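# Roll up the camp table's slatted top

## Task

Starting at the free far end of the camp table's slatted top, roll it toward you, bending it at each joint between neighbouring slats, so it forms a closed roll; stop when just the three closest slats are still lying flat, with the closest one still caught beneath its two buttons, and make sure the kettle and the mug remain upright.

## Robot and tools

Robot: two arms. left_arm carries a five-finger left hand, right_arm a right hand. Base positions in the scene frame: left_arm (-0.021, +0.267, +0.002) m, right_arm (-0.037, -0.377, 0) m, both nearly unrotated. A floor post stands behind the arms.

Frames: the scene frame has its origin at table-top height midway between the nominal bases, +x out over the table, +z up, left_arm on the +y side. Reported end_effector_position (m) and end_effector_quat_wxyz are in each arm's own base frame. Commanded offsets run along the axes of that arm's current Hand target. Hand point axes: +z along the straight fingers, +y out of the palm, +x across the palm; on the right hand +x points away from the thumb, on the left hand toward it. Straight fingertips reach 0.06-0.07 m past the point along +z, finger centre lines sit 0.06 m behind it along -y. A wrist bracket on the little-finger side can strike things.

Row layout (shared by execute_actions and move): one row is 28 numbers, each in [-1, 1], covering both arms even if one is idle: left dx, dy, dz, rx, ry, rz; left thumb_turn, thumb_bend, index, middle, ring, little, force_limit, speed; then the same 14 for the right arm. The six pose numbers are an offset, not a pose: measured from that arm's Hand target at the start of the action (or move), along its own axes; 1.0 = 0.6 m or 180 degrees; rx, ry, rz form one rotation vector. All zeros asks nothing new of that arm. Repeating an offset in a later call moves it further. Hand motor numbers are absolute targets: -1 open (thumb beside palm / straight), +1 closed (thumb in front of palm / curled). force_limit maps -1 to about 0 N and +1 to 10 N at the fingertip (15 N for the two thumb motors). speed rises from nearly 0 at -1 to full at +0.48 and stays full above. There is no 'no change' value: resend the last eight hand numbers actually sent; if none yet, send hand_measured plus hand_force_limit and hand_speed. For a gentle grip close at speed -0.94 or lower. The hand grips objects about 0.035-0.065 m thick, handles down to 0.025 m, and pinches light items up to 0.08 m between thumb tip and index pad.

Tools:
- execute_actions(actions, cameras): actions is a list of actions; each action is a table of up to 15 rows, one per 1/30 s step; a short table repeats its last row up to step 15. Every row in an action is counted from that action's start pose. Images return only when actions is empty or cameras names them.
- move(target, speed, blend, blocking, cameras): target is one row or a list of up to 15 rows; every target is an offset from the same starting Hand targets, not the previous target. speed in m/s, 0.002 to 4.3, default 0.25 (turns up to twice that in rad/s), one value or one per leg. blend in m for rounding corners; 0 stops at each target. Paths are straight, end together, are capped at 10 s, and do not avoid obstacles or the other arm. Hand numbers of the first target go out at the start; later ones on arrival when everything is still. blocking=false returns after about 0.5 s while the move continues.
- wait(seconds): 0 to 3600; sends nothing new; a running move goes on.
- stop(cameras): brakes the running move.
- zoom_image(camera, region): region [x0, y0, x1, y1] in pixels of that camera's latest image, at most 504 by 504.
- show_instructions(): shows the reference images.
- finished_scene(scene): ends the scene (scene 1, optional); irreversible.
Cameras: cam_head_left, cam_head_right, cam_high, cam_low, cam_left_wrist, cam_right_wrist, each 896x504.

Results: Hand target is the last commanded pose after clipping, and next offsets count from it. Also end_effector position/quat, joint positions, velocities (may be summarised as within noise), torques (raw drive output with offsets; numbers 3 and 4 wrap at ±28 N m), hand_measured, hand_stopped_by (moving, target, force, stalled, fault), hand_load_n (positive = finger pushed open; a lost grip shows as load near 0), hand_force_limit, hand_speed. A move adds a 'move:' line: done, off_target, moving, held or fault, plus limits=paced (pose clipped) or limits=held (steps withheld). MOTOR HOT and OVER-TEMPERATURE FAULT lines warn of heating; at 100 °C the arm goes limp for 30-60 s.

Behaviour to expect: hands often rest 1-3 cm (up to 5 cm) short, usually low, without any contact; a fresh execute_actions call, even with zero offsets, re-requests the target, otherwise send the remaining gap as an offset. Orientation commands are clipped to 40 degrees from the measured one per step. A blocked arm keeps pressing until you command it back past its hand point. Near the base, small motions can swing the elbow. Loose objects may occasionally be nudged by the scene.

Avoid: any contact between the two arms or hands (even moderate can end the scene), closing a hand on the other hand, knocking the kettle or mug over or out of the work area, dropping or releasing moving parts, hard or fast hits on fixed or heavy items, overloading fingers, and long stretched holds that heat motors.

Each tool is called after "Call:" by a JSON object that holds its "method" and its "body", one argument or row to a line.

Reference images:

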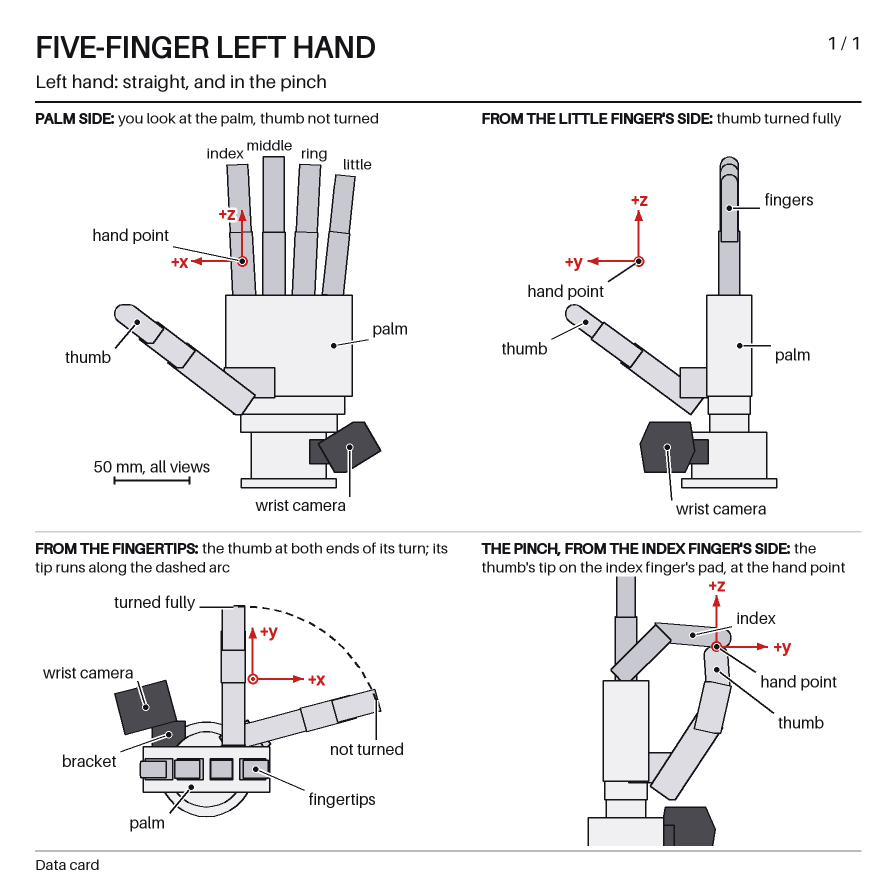

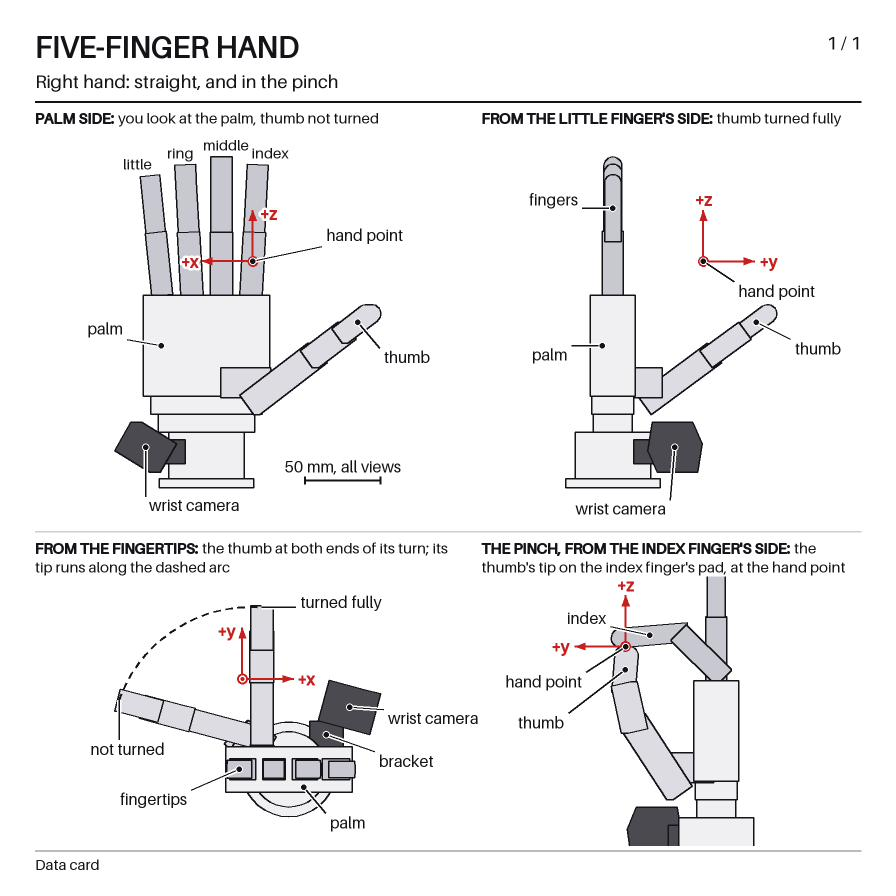

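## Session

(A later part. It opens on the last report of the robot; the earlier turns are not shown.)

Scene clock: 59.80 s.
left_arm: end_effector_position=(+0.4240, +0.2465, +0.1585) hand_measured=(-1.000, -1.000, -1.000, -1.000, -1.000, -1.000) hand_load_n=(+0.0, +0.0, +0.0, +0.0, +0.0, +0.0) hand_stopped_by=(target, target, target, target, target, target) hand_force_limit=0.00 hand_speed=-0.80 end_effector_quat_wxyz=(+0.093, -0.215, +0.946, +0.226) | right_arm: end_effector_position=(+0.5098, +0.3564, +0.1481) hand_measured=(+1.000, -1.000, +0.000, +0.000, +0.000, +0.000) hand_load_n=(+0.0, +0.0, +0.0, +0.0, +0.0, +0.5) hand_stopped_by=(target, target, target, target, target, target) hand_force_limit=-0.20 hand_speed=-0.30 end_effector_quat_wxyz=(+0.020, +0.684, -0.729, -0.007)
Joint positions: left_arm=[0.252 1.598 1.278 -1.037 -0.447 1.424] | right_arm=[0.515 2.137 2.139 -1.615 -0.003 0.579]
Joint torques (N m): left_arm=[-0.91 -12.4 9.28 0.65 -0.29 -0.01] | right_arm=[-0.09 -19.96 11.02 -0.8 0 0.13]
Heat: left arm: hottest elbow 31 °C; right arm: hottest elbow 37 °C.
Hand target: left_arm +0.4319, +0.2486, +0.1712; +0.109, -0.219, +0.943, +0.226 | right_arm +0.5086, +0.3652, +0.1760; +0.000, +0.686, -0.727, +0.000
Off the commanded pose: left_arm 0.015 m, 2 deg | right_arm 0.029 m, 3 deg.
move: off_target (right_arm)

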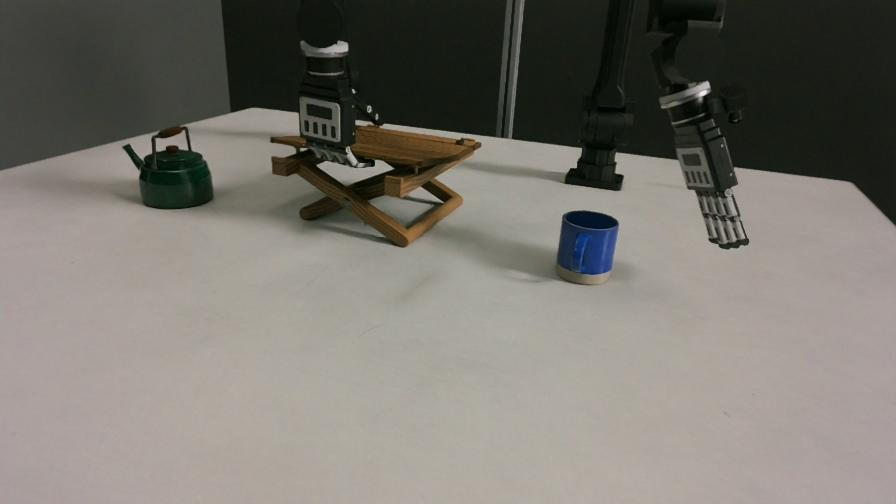

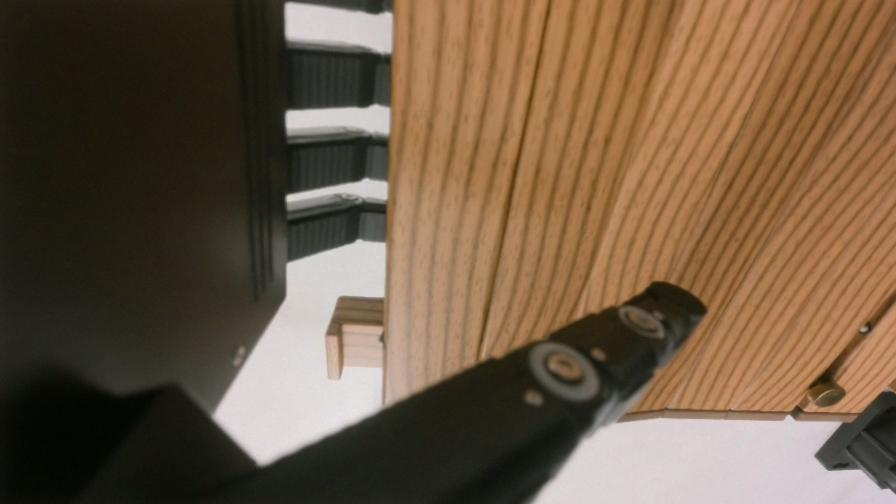

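Call:
{"method": "move", "body": {
  "target": [0,0,0,0,0,0,-1,-1,-1,-1,-1,-1,0,-0.8, 0,0,-0.03,0,0,0,1,-1,0,0,0,0,-0.2,-0.3],
  "cameras": ["cam_low","cam_right_wrist"],
  "speed": 0.06
}}

Call:
{"method": "zoom_image", "body": {
  "camera": "cam_low",
  "region": [240, 60, 440, 220]
}}

Scene clock: 61.23 s.
left_arm: end_effector_position=(+0.4240, +0.2465, +0.1585) hand_measured=(-1.000, -1.000, -1.000, -1.000, -1.000, -1.000) hand_load_n=(+0.0, +0.0, +0.0, +0.0, +0.0, +0.0) hand_stopped_by=(target, target, target, target, target, target) hand_force_limit=0.00 hand_speed=-0.80 end_effector_quat_wxyz=(+0.093, -0.215, +0.946, +0.226) | right_arm: end_effector_position=(+0.5036, +0.3529, +0.1561) hand_measured=(+1.000, -1.000, +0.000, +0.000, +0.000, +0.000) hand_load_n=(+0.0, +0.0, +0.0, +0.0, +0.5, +1.5) hand_stopped_by=(target, target, target, target, target, target) hand_force_limit=-0.20 hand_speed=-0.30 end_effector_quat_wxyz=(+0.033, +0.684, -0.729, -0.010)
Joint positions: left_arm=[0.252 1.598 1.278 -1.037 -0.447 1.424] | right_arm=[0.515 2.137 2.156 -1.66 -0.003 0.58]
Joint torques (N m): left_arm=[-0.85 -12.28 9.26 0.64 -0.3 -0.01] | right_arm=[-0.21 -20.31 13.34 -0.81 -0.01 0.1]
Heat: left arm: hottest elbow 31 °C; right arm: hottest elbow 38 °C.
Hand target: left_arm +0.4319, +0.2486, +0.1712; +0.109, -0.219, +0.943, +0.226 | right_arm +0.5086, +0.3652, +0.1940; -0.001, +0.686, -0.727, +0.000
Off the commanded pose: left_arm 0.015 m, 2 deg | right_arm 0.040 m, 4 deg.
move: off_target (right_arm)

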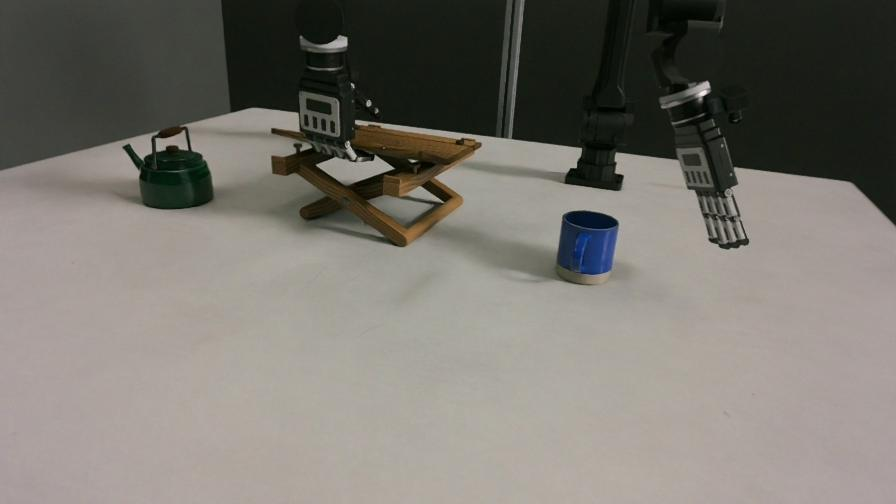

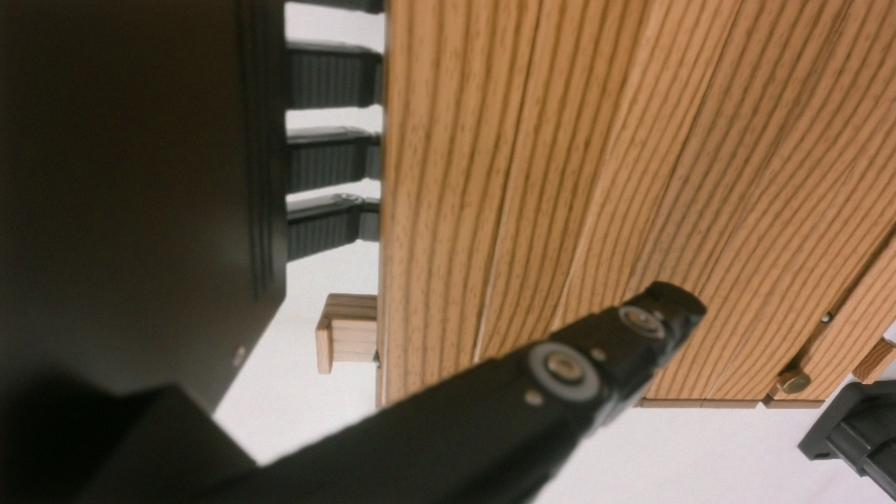

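Scaled by 2.520 from the camera's image (finer frame: 1280x720).

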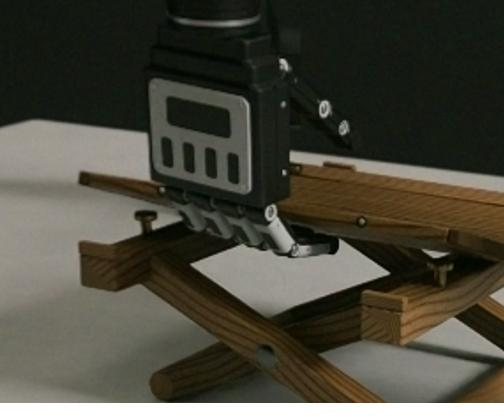

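Call:
{"method": "move", "body": {
  "target": [0,0,0,0,0,0,-1,-1,-1,-1,-1,-1,0,-0.8, 0,0,-0.03,0,0,0,1,-1,0,0,0,0,-0.2,-0.3],
  "cameras": ["cam_low","cam_high","cam_right_wrist"],
  "speed": 0.06
}}

Call:
{"method": "zoom_image", "body": {
  "camera": "cam_low",
  "region": [240, 60, 500, 220]
}}

Call:
{"method": "zoom_image", "body": {
  "camera": "cam_high",
  "region": [380, 120, 580, 260]
}}

Scene clock: 62.43 s.
left_arm: end_effector_position=(+0.4240, +0.2465, +0.1585) hand_measured=(-1.000, -1.000, -1.000, -1.000, -1.000, -1.000) hand_load_n=(+0.0, +0.0, +0.0, +0.0, +0.0, +0.0) hand_stopped_by=(target, target, target, target, target, target) hand_force_limit=0.00 hand_speed=-0.80 end_effector_quat_wxyz=(+0.093, -0.215, +0.946, +0.226) | right_arm: end_effector_position=(+0.5028, +0.3525, +0.1611) hand_measured=(+1.000, -1.000, +0.000, +0.000, +0.000, +0.000) hand_load_n=(+0.0, +0.0, +0.0, +0.0, +1.0, +1.0) hand_stopped_by=(target, target, target, target, target, target) hand_force_limit=-0.20 hand_speed=-0.30 end_effector_quat_wxyz=(+0.034, +0.683, -0.729, -0.010)
Joint positions: left_arm=[0.252 1.598 1.278 -1.037 -0.447 1.424] | right_arm=[0.515 2.136 2.167 -1.674 -0.003 0.581]
Joint torques (N m): left_arm=[-0.97 -12.34 9.26 0.65 -0.29 0] | right_arm=[-0.21 -20.95 13.5 -0.73 -0.11 0.1]
Heat: left arm: hottest elbow 31 °C; right arm: hottest elbow 38 °C.
Hand target: left_arm +0.4319, +0.2486, +0.1712; +0.109, -0.219, +0.943, +0.226 | right_arm +0.5086, +0.3652, +0.2120; -0.001, +0.686, -0.727, +0.000
Off the commanded pose: left_arm 0.015 m, 2 deg | right_arm 0.053 m, 4 deg.
joint sent to its limit (right arm) — joint 4 (wrist pitch), lower limit. The joint targets still meet the commanded pose.
move: off_target (right_arm)
Images, in order (width x height): cam_high 896x504, cam_low 896x504, cam_right_wrist 896x504.

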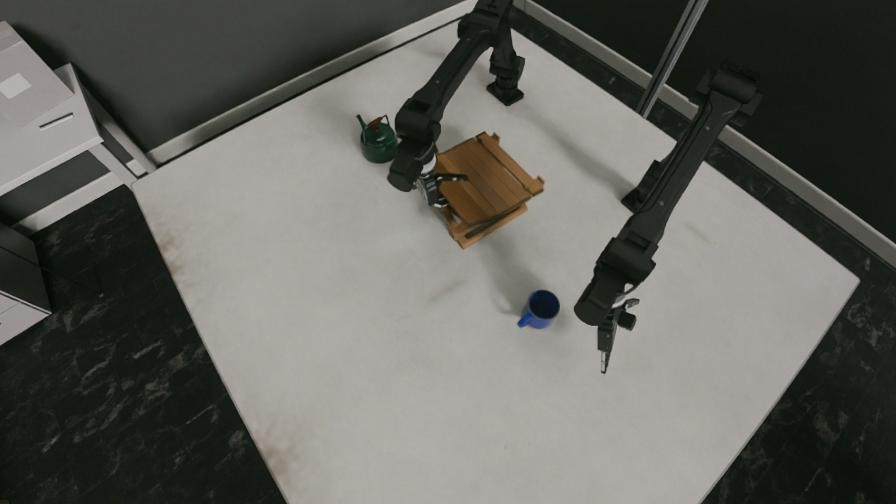

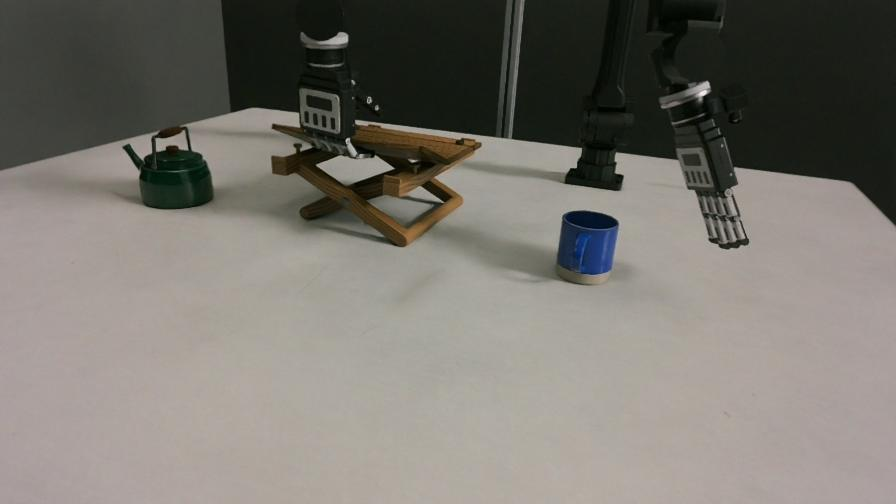

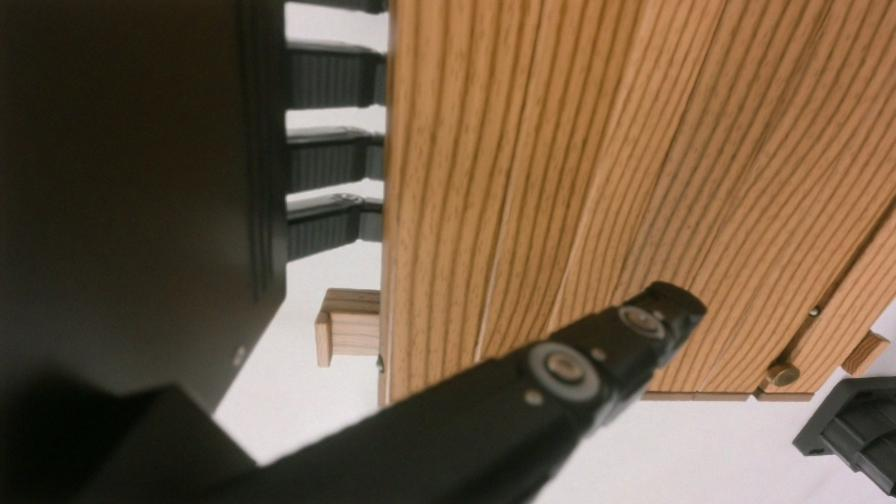

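Scaled by 1.938 from the camera's image (finer frame: 1280x720).

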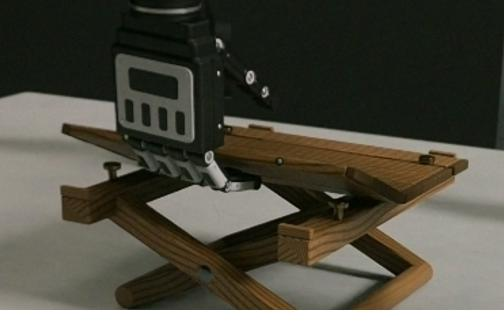

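Scaled by 2.520 from the camera's image (finer frame: 1280x720).

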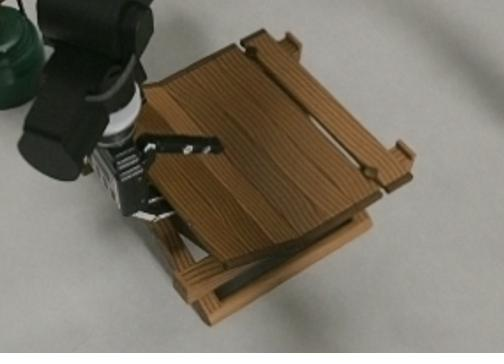

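Call:
{"method": "zoom_image", "body": {
  "camera": "cam_low",
  "region": [370, 100, 500, 200]
}}

Scaled by 3.877 from the camera's image (finer frame: 1280x720).

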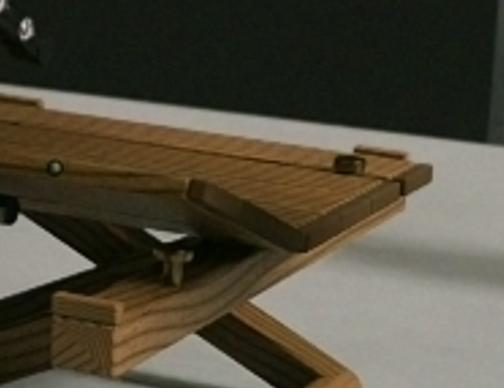

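Call:
{"method": "move", "body": {
  "target": [0,0,0,0,0,0,-1,-1,-1,-1,-1,-1,0,-0.8, 0.001,0.018,0.025,0.25,0,0,1,-1,0,0,0,0,-0.2,-0.3],
  "cameras": ["cam_low","cam_high","cam_right_wrist"],
  "speed": 0.1
}}

Call:
{"method": "zoom_image", "body": {
  "camera": "cam_low",
  "region": [240, 60, 500, 220]
}}

Call:
{"method": "zoom_image", "body": {
  "camera": "cam_high",
  "region": [380, 120, 580, 260]
}}

Scene clock: 73.20 s.
left_arm: end_effector_position=(+0.4240, +0.2465, +0.1585) hand_measured=(-1.000, -1.000, -1.000, -1.000, -1.000, -1.000) hand_load_n=(+0.0, +0.0, +0.0, +0.0, +0.0, +0.0) hand_stopped_by=(target, target, target, target, target, target) hand_force_limit=0.00 hand_speed=-0.80 end_effector_quat_wxyz=(+0.093, -0.215, +0.946, +0.226) | right_arm: end_effector_position=(+0.5037, +0.3544, +0.1782) hand_measured=(+1.000, -1.000, +0.000, +0.000, +0.000, +0.000) hand_load_n=(+0.0, +0.0, +0.0, +0.0, +0.0, +1.0) hand_stopped_by=(target, target, target, target, target, target) hand_force_limit=-0.20 hand_speed=-0.30 end_effector_quat_wxyz=(-0.242, +0.633, -0.681, +0.278)
Joint positions: left_arm=[0.252 1.598 1.278 -1.037 -0.447 1.424] | right_arm=[0.683 1.643 1.432 -0.774 0.507 0.6]
Joint torques (N m): left_arm=[-0.91 -12.4 9.26 0.65 -0.29 0] | right_arm=[0.21 -14.8 9.59 0.94 0.43 -0.04]
Heat: left arm: hottest elbow 32 °C; right arm: hottest elbow 40 °C.
Hand target: left_arm +0.4319, +0.2486, +0.1712; +0.109, -0.219, +0.943, +0.226 | right_arm +0.4979, +0.3652, +0.1972; -0.263, +0.634, -0.672, +0.278
Off the commanded pose: left_arm 0.015 m, 2 deg | right_arm 0.022 m, 3 deg.
move: off_target (right_arm)
Images, in order (width x height): cam_high 896x504, cam_low 896x504, cam_right_wrist 896x504.

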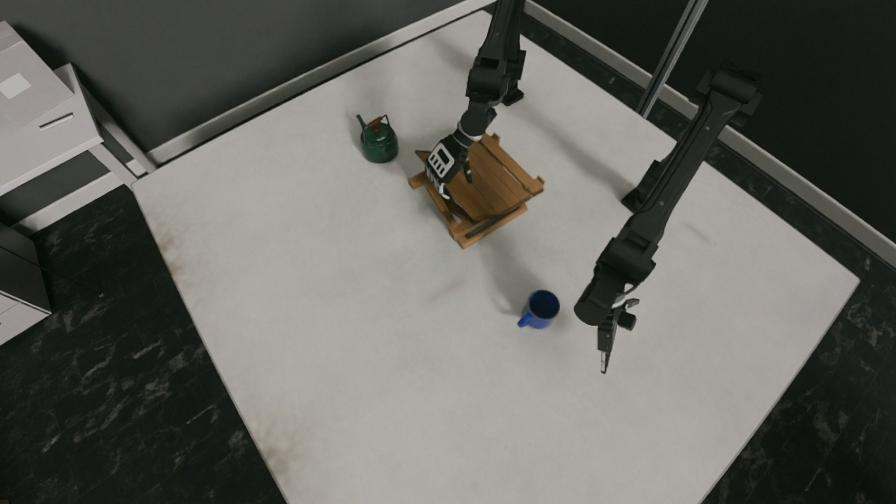

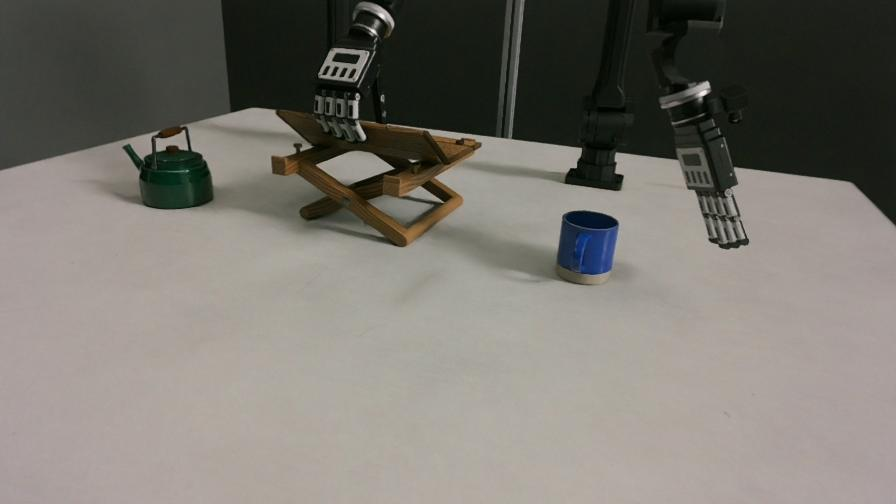

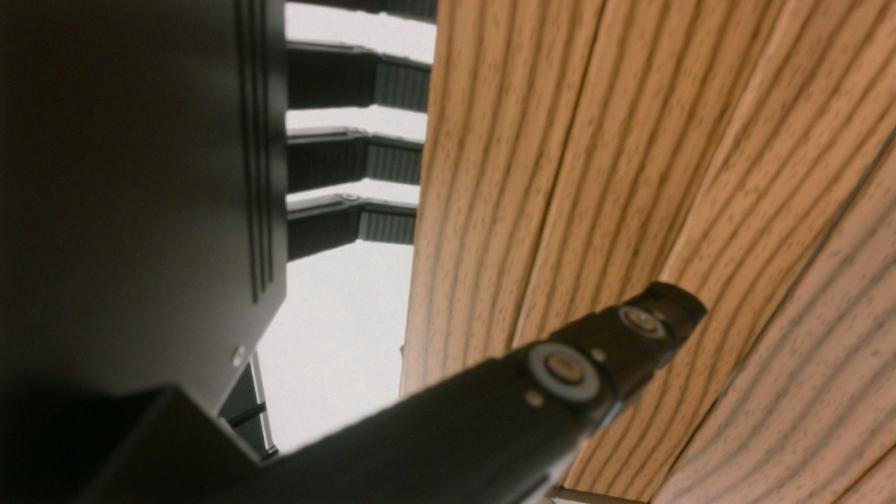

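Scaled by 1.938 from the camera's image (finer frame: 1280x720).

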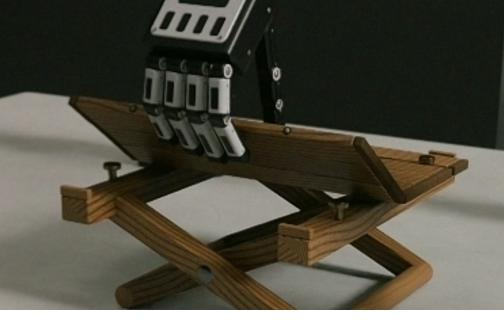

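Scaled by 2.520 from the camera's image (finer frame: 1280x720).

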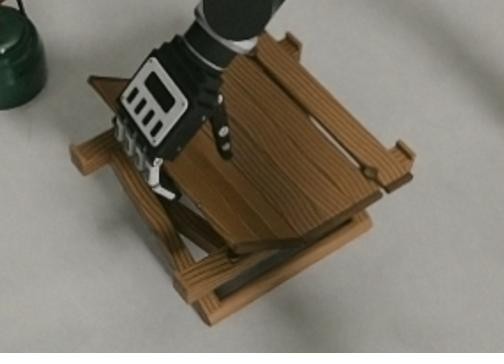

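Call:
{"method": "zoom_image", "body": {
  "camera": "cam_low",
  "region": [390, 110, 490, 200]
}}

Call:
{"method": "zoom_image", "body": {
  "camera": "cam_right_wrist",
  "region": [380, 0, 896, 504]
}}

Scaled by 5.040 from the camera's image (finer frame: 1280x720).

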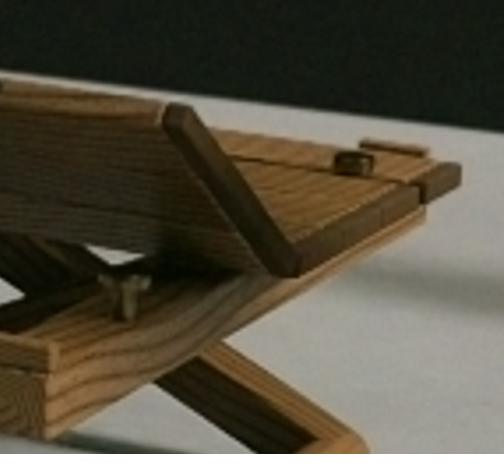

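Region (380, 0, 896, 504) is 516x504 pixels. A region can be at most 504 by 504 pixels.

Call:
{"method": "move", "body": {
  "target": [0,0,0,0,0,0,-1,-1,-1,-1,-1,-1,0,-0.8, 0,0.035,0.012,0,0,0,1,-1,0,0,0,0,-0.2,-0.3],
  "cameras": ["cam_low","cam_high","cam_right_wrist"],
  "speed": 0.1
}}

Call:
{"method": "zoom_image", "body": {
  "camera": "cam_low",
  "region": [240, 60, 500, 220]
}}

Scene clock: 76.10 s.
left_arm: end_effector_position=(+0.4240, +0.2465, +0.1585) hand_measured=(-1.000, -1.000, -1.000, -1.000, -1.000, -1.000) hand_load_n=(+0.0, +0.0, +0.0, +0.0, -0.5, +0.0) hand_stopped_by=(target, target, target, target, target, target) hand_force_limit=0.00 hand_speed=-0.80 end_effector_quat_wxyz=(+0.093, -0.215, +0.946, +0.226) | right_arm: end_effector_position=(+0.4942, +0.3526, +0.1595) hand_measured=(+1.000, -1.000, +0.000, +0.000, +0.000, +0.000) hand_load_n=(+0.0, +0.0, +0.0, +0.0, +0.0, +0.5) hand_stopped_by=(target, target, target, target, target, target) hand_force_limit=-0.20 hand_speed=-0.30 end_effector_quat_wxyz=(-0.241, +0.636, -0.678, +0.281)
Joint positions: left_arm=[0.252 1.598 1.278 -1.037 -0.447 1.424] | right_arm=[0.694 1.635 1.372 -0.726 0.517 0.6]
Joint torques (N m): left_arm=[-0.91 -12.34 9.26 0.66 -0.29 -0.01] | right_arm=[0.73 -14.51 9.28 0.99 0.32 0.11]
Heat: left arm: hottest elbow 32 °C; right arm: hottest elbow 40 °C.
Hand target: left_arm +0.4319, +0.2486, +0.1712; +0.109, -0.219, +0.943, +0.226 | right_arm +0.4881, +0.3657, +0.1772; -0.263, +0.634, -0.672, +0.278
Off the commanded pose: left_arm 0.015 m, 2 deg | right_arm 0.023 m, 3 deg.
move: off_target (right_arm)
Images, in order (width x height): cam_high 896x504, cam_low 896x504, cam_right_wrist 896x504.

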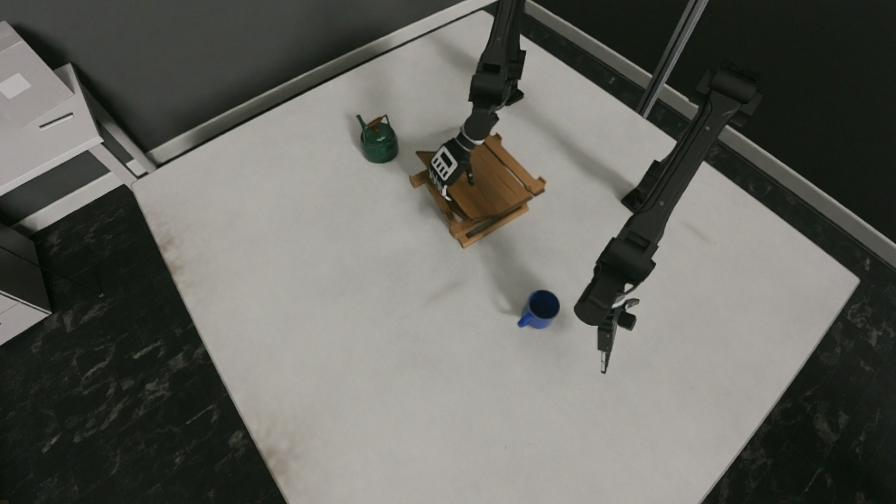

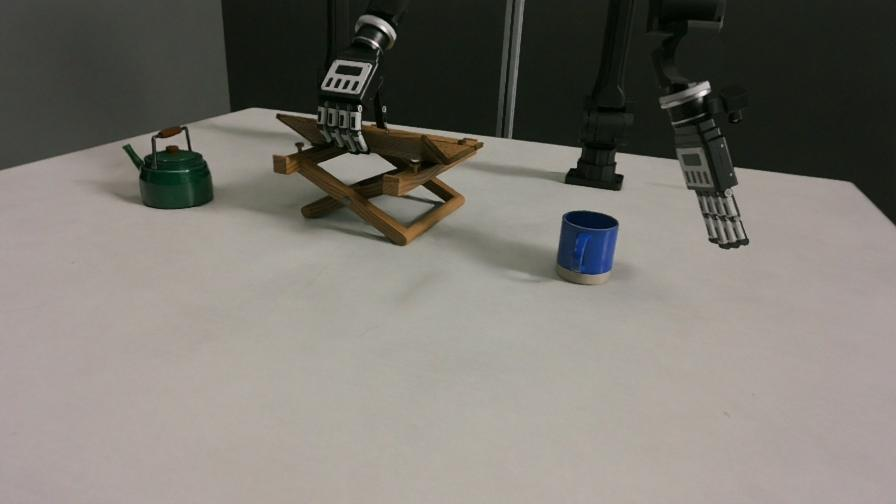

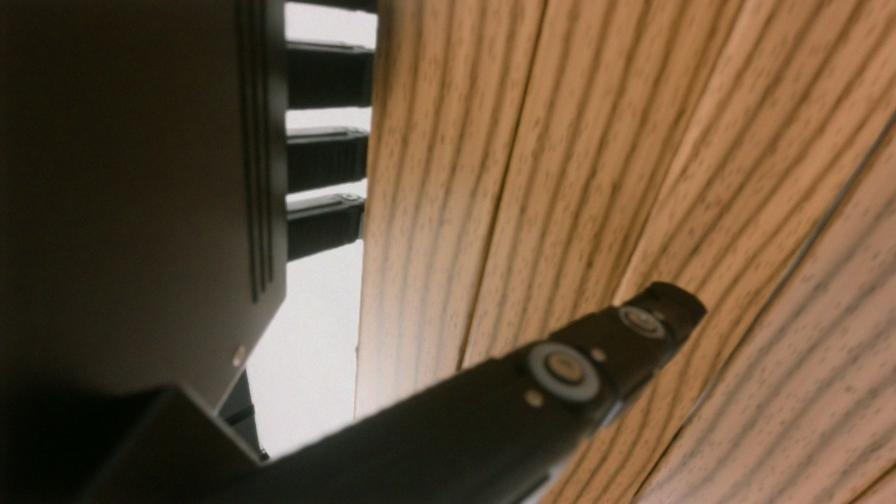

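Scaled by 1.938 from the camera's image (finer frame: 1280x720).

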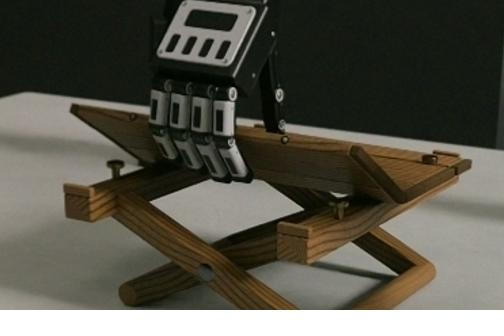

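Call:
{"method": "zoom_image", "body": {
  "camera": "cam_low",
  "region": [390, 110, 490, 200]
}}

Scaled by 5.040 from the camera's image (finer frame: 1280x720).

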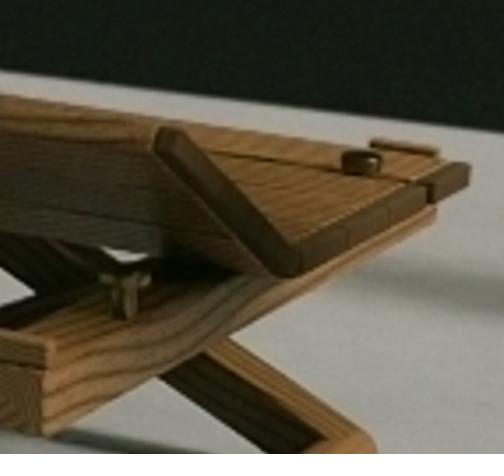

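Call:
{"method": "move", "body": {
  "target": [0,0,0,0,0,0,-1,-1,-1,-1,-1,-1,0,-0.8, -0.0015,-0.0095,0.026,-0.25,0,0,1,-1,0,0,0,0,-0.2,-0.3],
  "cameras": ["cam_low","cam_high","cam_right_wrist","cam_head_left"],
  "speed": 0.12
}}

Call:
{"method": "zoom_image", "body": {
  "camera": "cam_low",
  "region": [240, 60, 500, 220]
}}

Scene clock: 86.57 s.
left_arm: end_effector_position=(+0.4240, +0.2465, +0.1585) hand_measured=(-1.000, -1.000, -1.000, -1.000, -1.000, -1.000) hand_load_n=(+0.0, +0.0, +0.0, -0.5, +0.0, +0.5) hand_stopped_by=(target, target, target, target, target, target) hand_force_limit=0.00 hand_speed=-0.80 end_effector_quat_wxyz=(+0.093, -0.215, +0.946, +0.226) | right_arm: end_effector_position=(+0.4872, +0.3649, +0.1506) hand_measured=(+1.000, -1.000, +0.000, +0.000, +0.000, +0.000) hand_load_n=(+0.0, +0.5, -0.5, +0.0, +0.0, +1.0) hand_stopped_by=(target, target, target, target, target, target) hand_force_limit=-0.20 hand_speed=-0.30 end_effector_quat_wxyz=(+0.021, +0.688, -0.726, -0.003)
Joint positions: left_arm=[0.252 1.598 1.278 -1.037 -0.447 1.424] | right_arm=[0.547 2.087 2.064 -1.591 0.003 0.6]
Joint torques (N m): left_arm=[-0.91 -12.34 9.24 0.64 -0.3 0] | right_arm=[-1.96 -17.2 13.27 -0.64 -0.16 -0.06]
Heat: left arm: hottest elbow 32 °C; right arm: hottest elbow 40 °C.
Hand target: left_arm +0.4319, +0.2486, +0.1712; +0.109, -0.219, +0.943, +0.226 | right_arm +0.5033, +0.3656, +0.1702; -0.001, +0.686, -0.727, +0.000
Off the commanded pose: left_arm 0.015 m, 2 deg | right_arm 0.025 m, 3 deg.
move: off_target (right_arm)
Images, in order (width x height): cam_head_left 896x504, cam_high 896x504, cam_low 896x504, cam_right_wrist 896x504.

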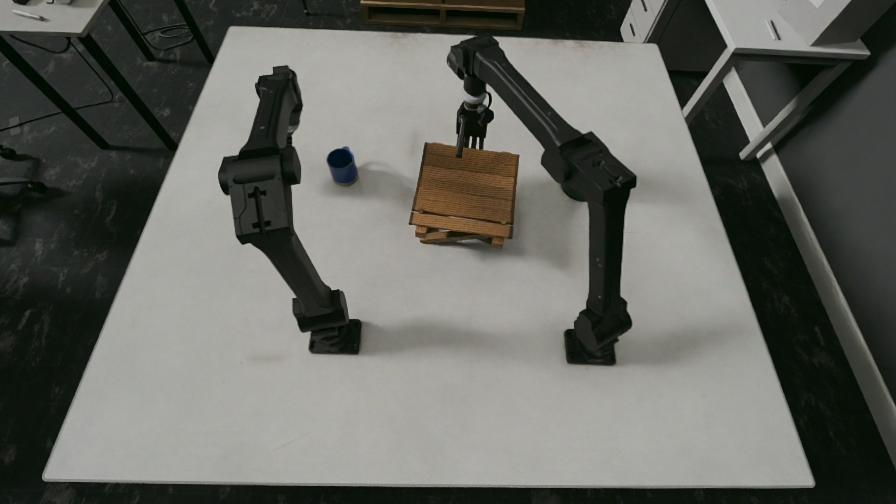

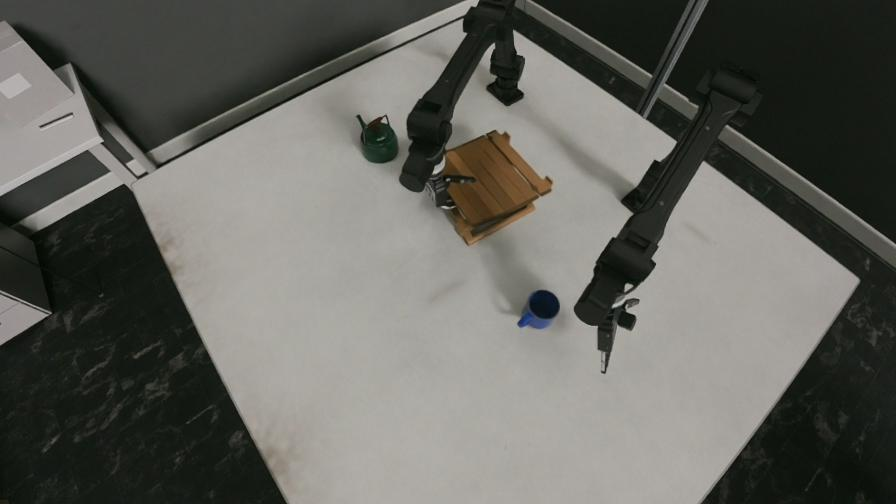

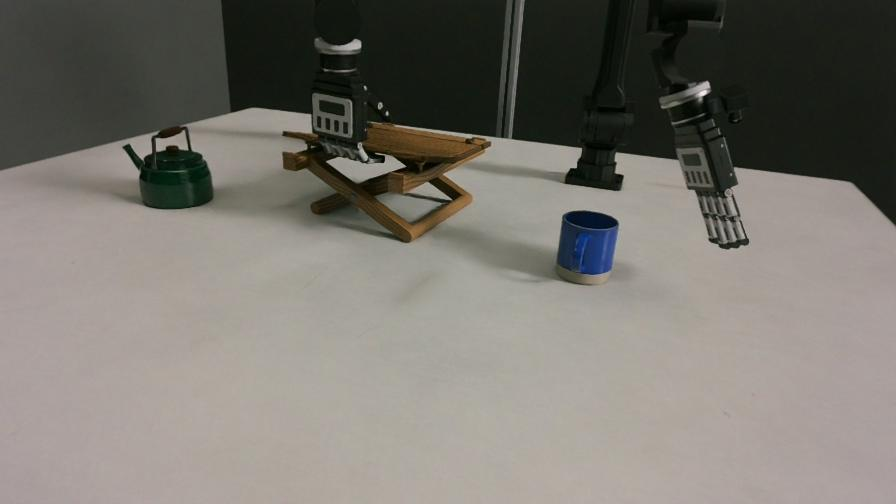

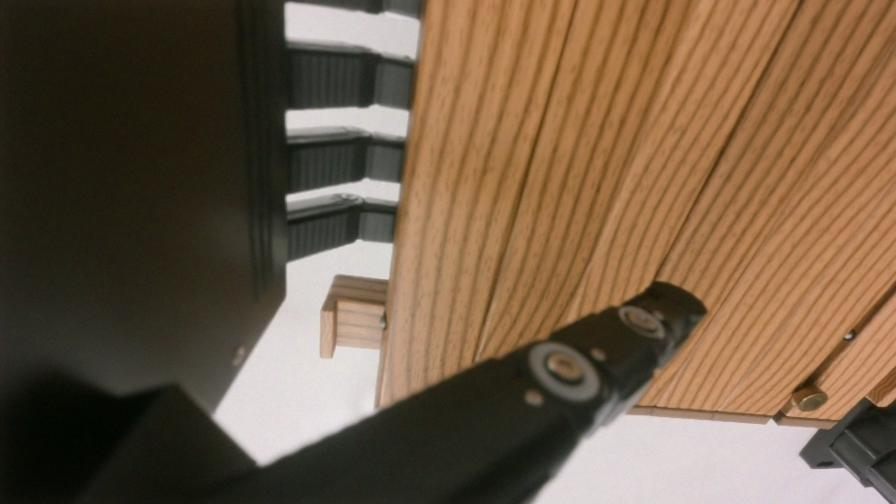

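Scaled by 1.938 from the camera's image (finer frame: 1280x720).

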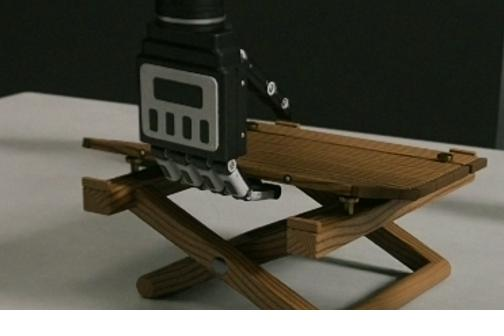

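Call:
{"method": "move", "body": {
  "target": [0,0,0,0,0,0,-1,-1,-1,-1,-1,-1,0,-0.8, 0,0,0,0,0,0,1,0.1,0,0,0,0,-0.5,-0.8],
  "cameras": ["cam_low","cam_right_wrist"],
  "speed": 0.12
}}

Call:
{"method": "zoom_image", "body": {
  "camera": "cam_low",
  "region": [240, 60, 500, 220]
}}

Scene clock: 97.90 s.
left_arm: end_effector_position=(+0.4240, +0.2465, +0.1585) hand_measured=(-1.000, -1.000, -1.000, -1.000, -1.000, -1.000) hand_load_n=(+0.0, +0.0, +0.0, +0.0, +0.0, +0.0) hand_stopped_by=(target, target, target, target, target, target) hand_force_limit=0.00 hand_speed=-0.80 end_effector_quat_wxyz=(+0.093, -0.215, +0.946, +0.226) | right_arm: end_effector_position=(+0.4868, +0.3649, +0.1511) hand_measured=(+1.000, +0.098, +0.000, +0.000, +0.000, +0.000) hand_load_n=(+0.0, +2.0, +0.5, +0.0, +1.0, +2.0) hand_stopped_by=(target, target, target, target, target, target) hand_force_limit=-0.50 hand_speed=-0.80 end_effector_quat_wxyz=(+0.021, +0.690, -0.723, -0.005)
Joint positions: left_arm=[0.252 1.598 1.278 -1.037 -0.447 1.424] | right_arm=[0.547 2.087 2.065 -1.591 0 0.593]
Joint torques (N m): left_arm=[-0.91 -12.4 9.28 0.64 -0.29 -0.01] | right_arm=[-2.37 -17.14 13.3 -0.68 -0.1 0.04]
Heat: left arm: hottest elbow 32 °C; right arm: hottest elbow 40 °C.
Hand target: left_arm +0.4319, +0.2486, +0.1712; +0.109, -0.219, +0.943, +0.226 | right_arm +0.5033, +0.3657, +0.1703; -0.001, +0.686, -0.727, +0.000
Off the commanded pose: left_arm 0.015 m, 2 deg | right_arm 0.025 m, 3 deg.
move: done

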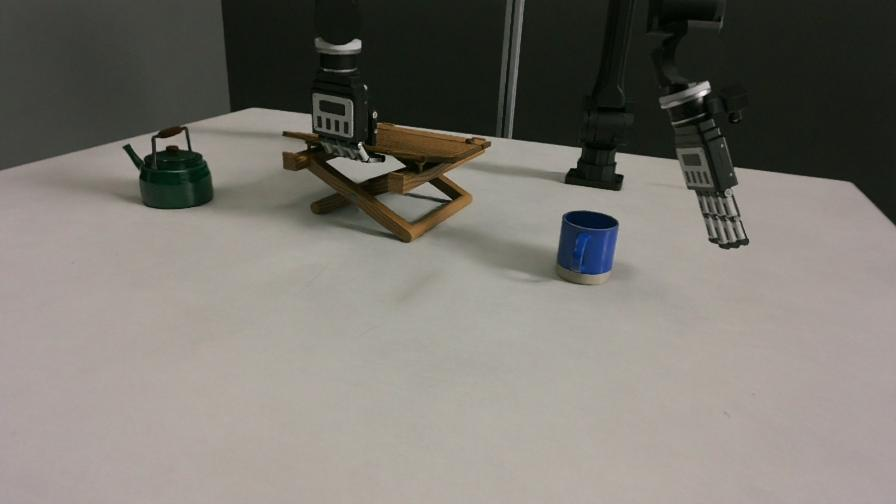

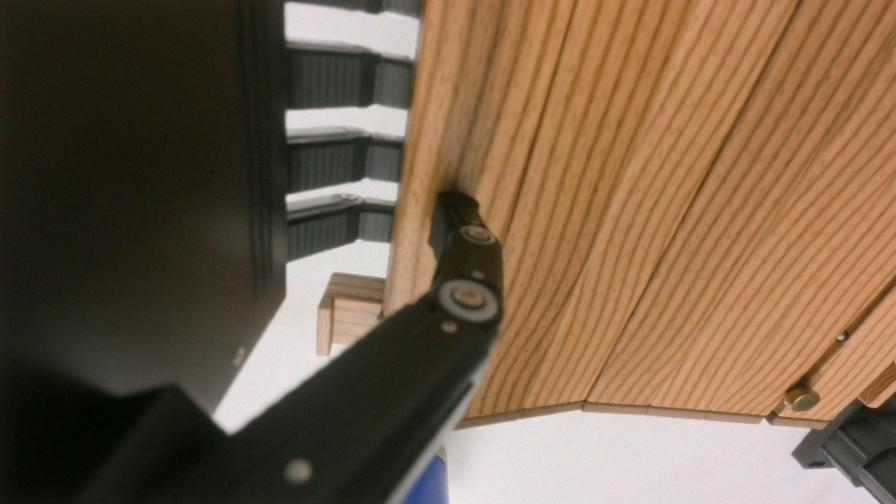

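Scaled by 1.938 from the camera's image (finer frame: 1280x720).

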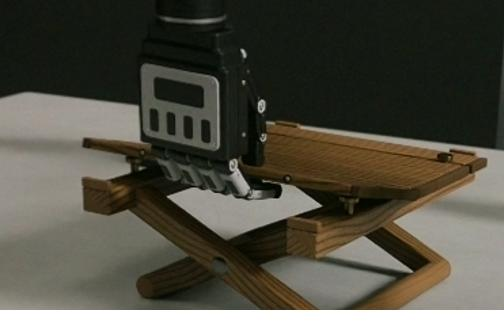

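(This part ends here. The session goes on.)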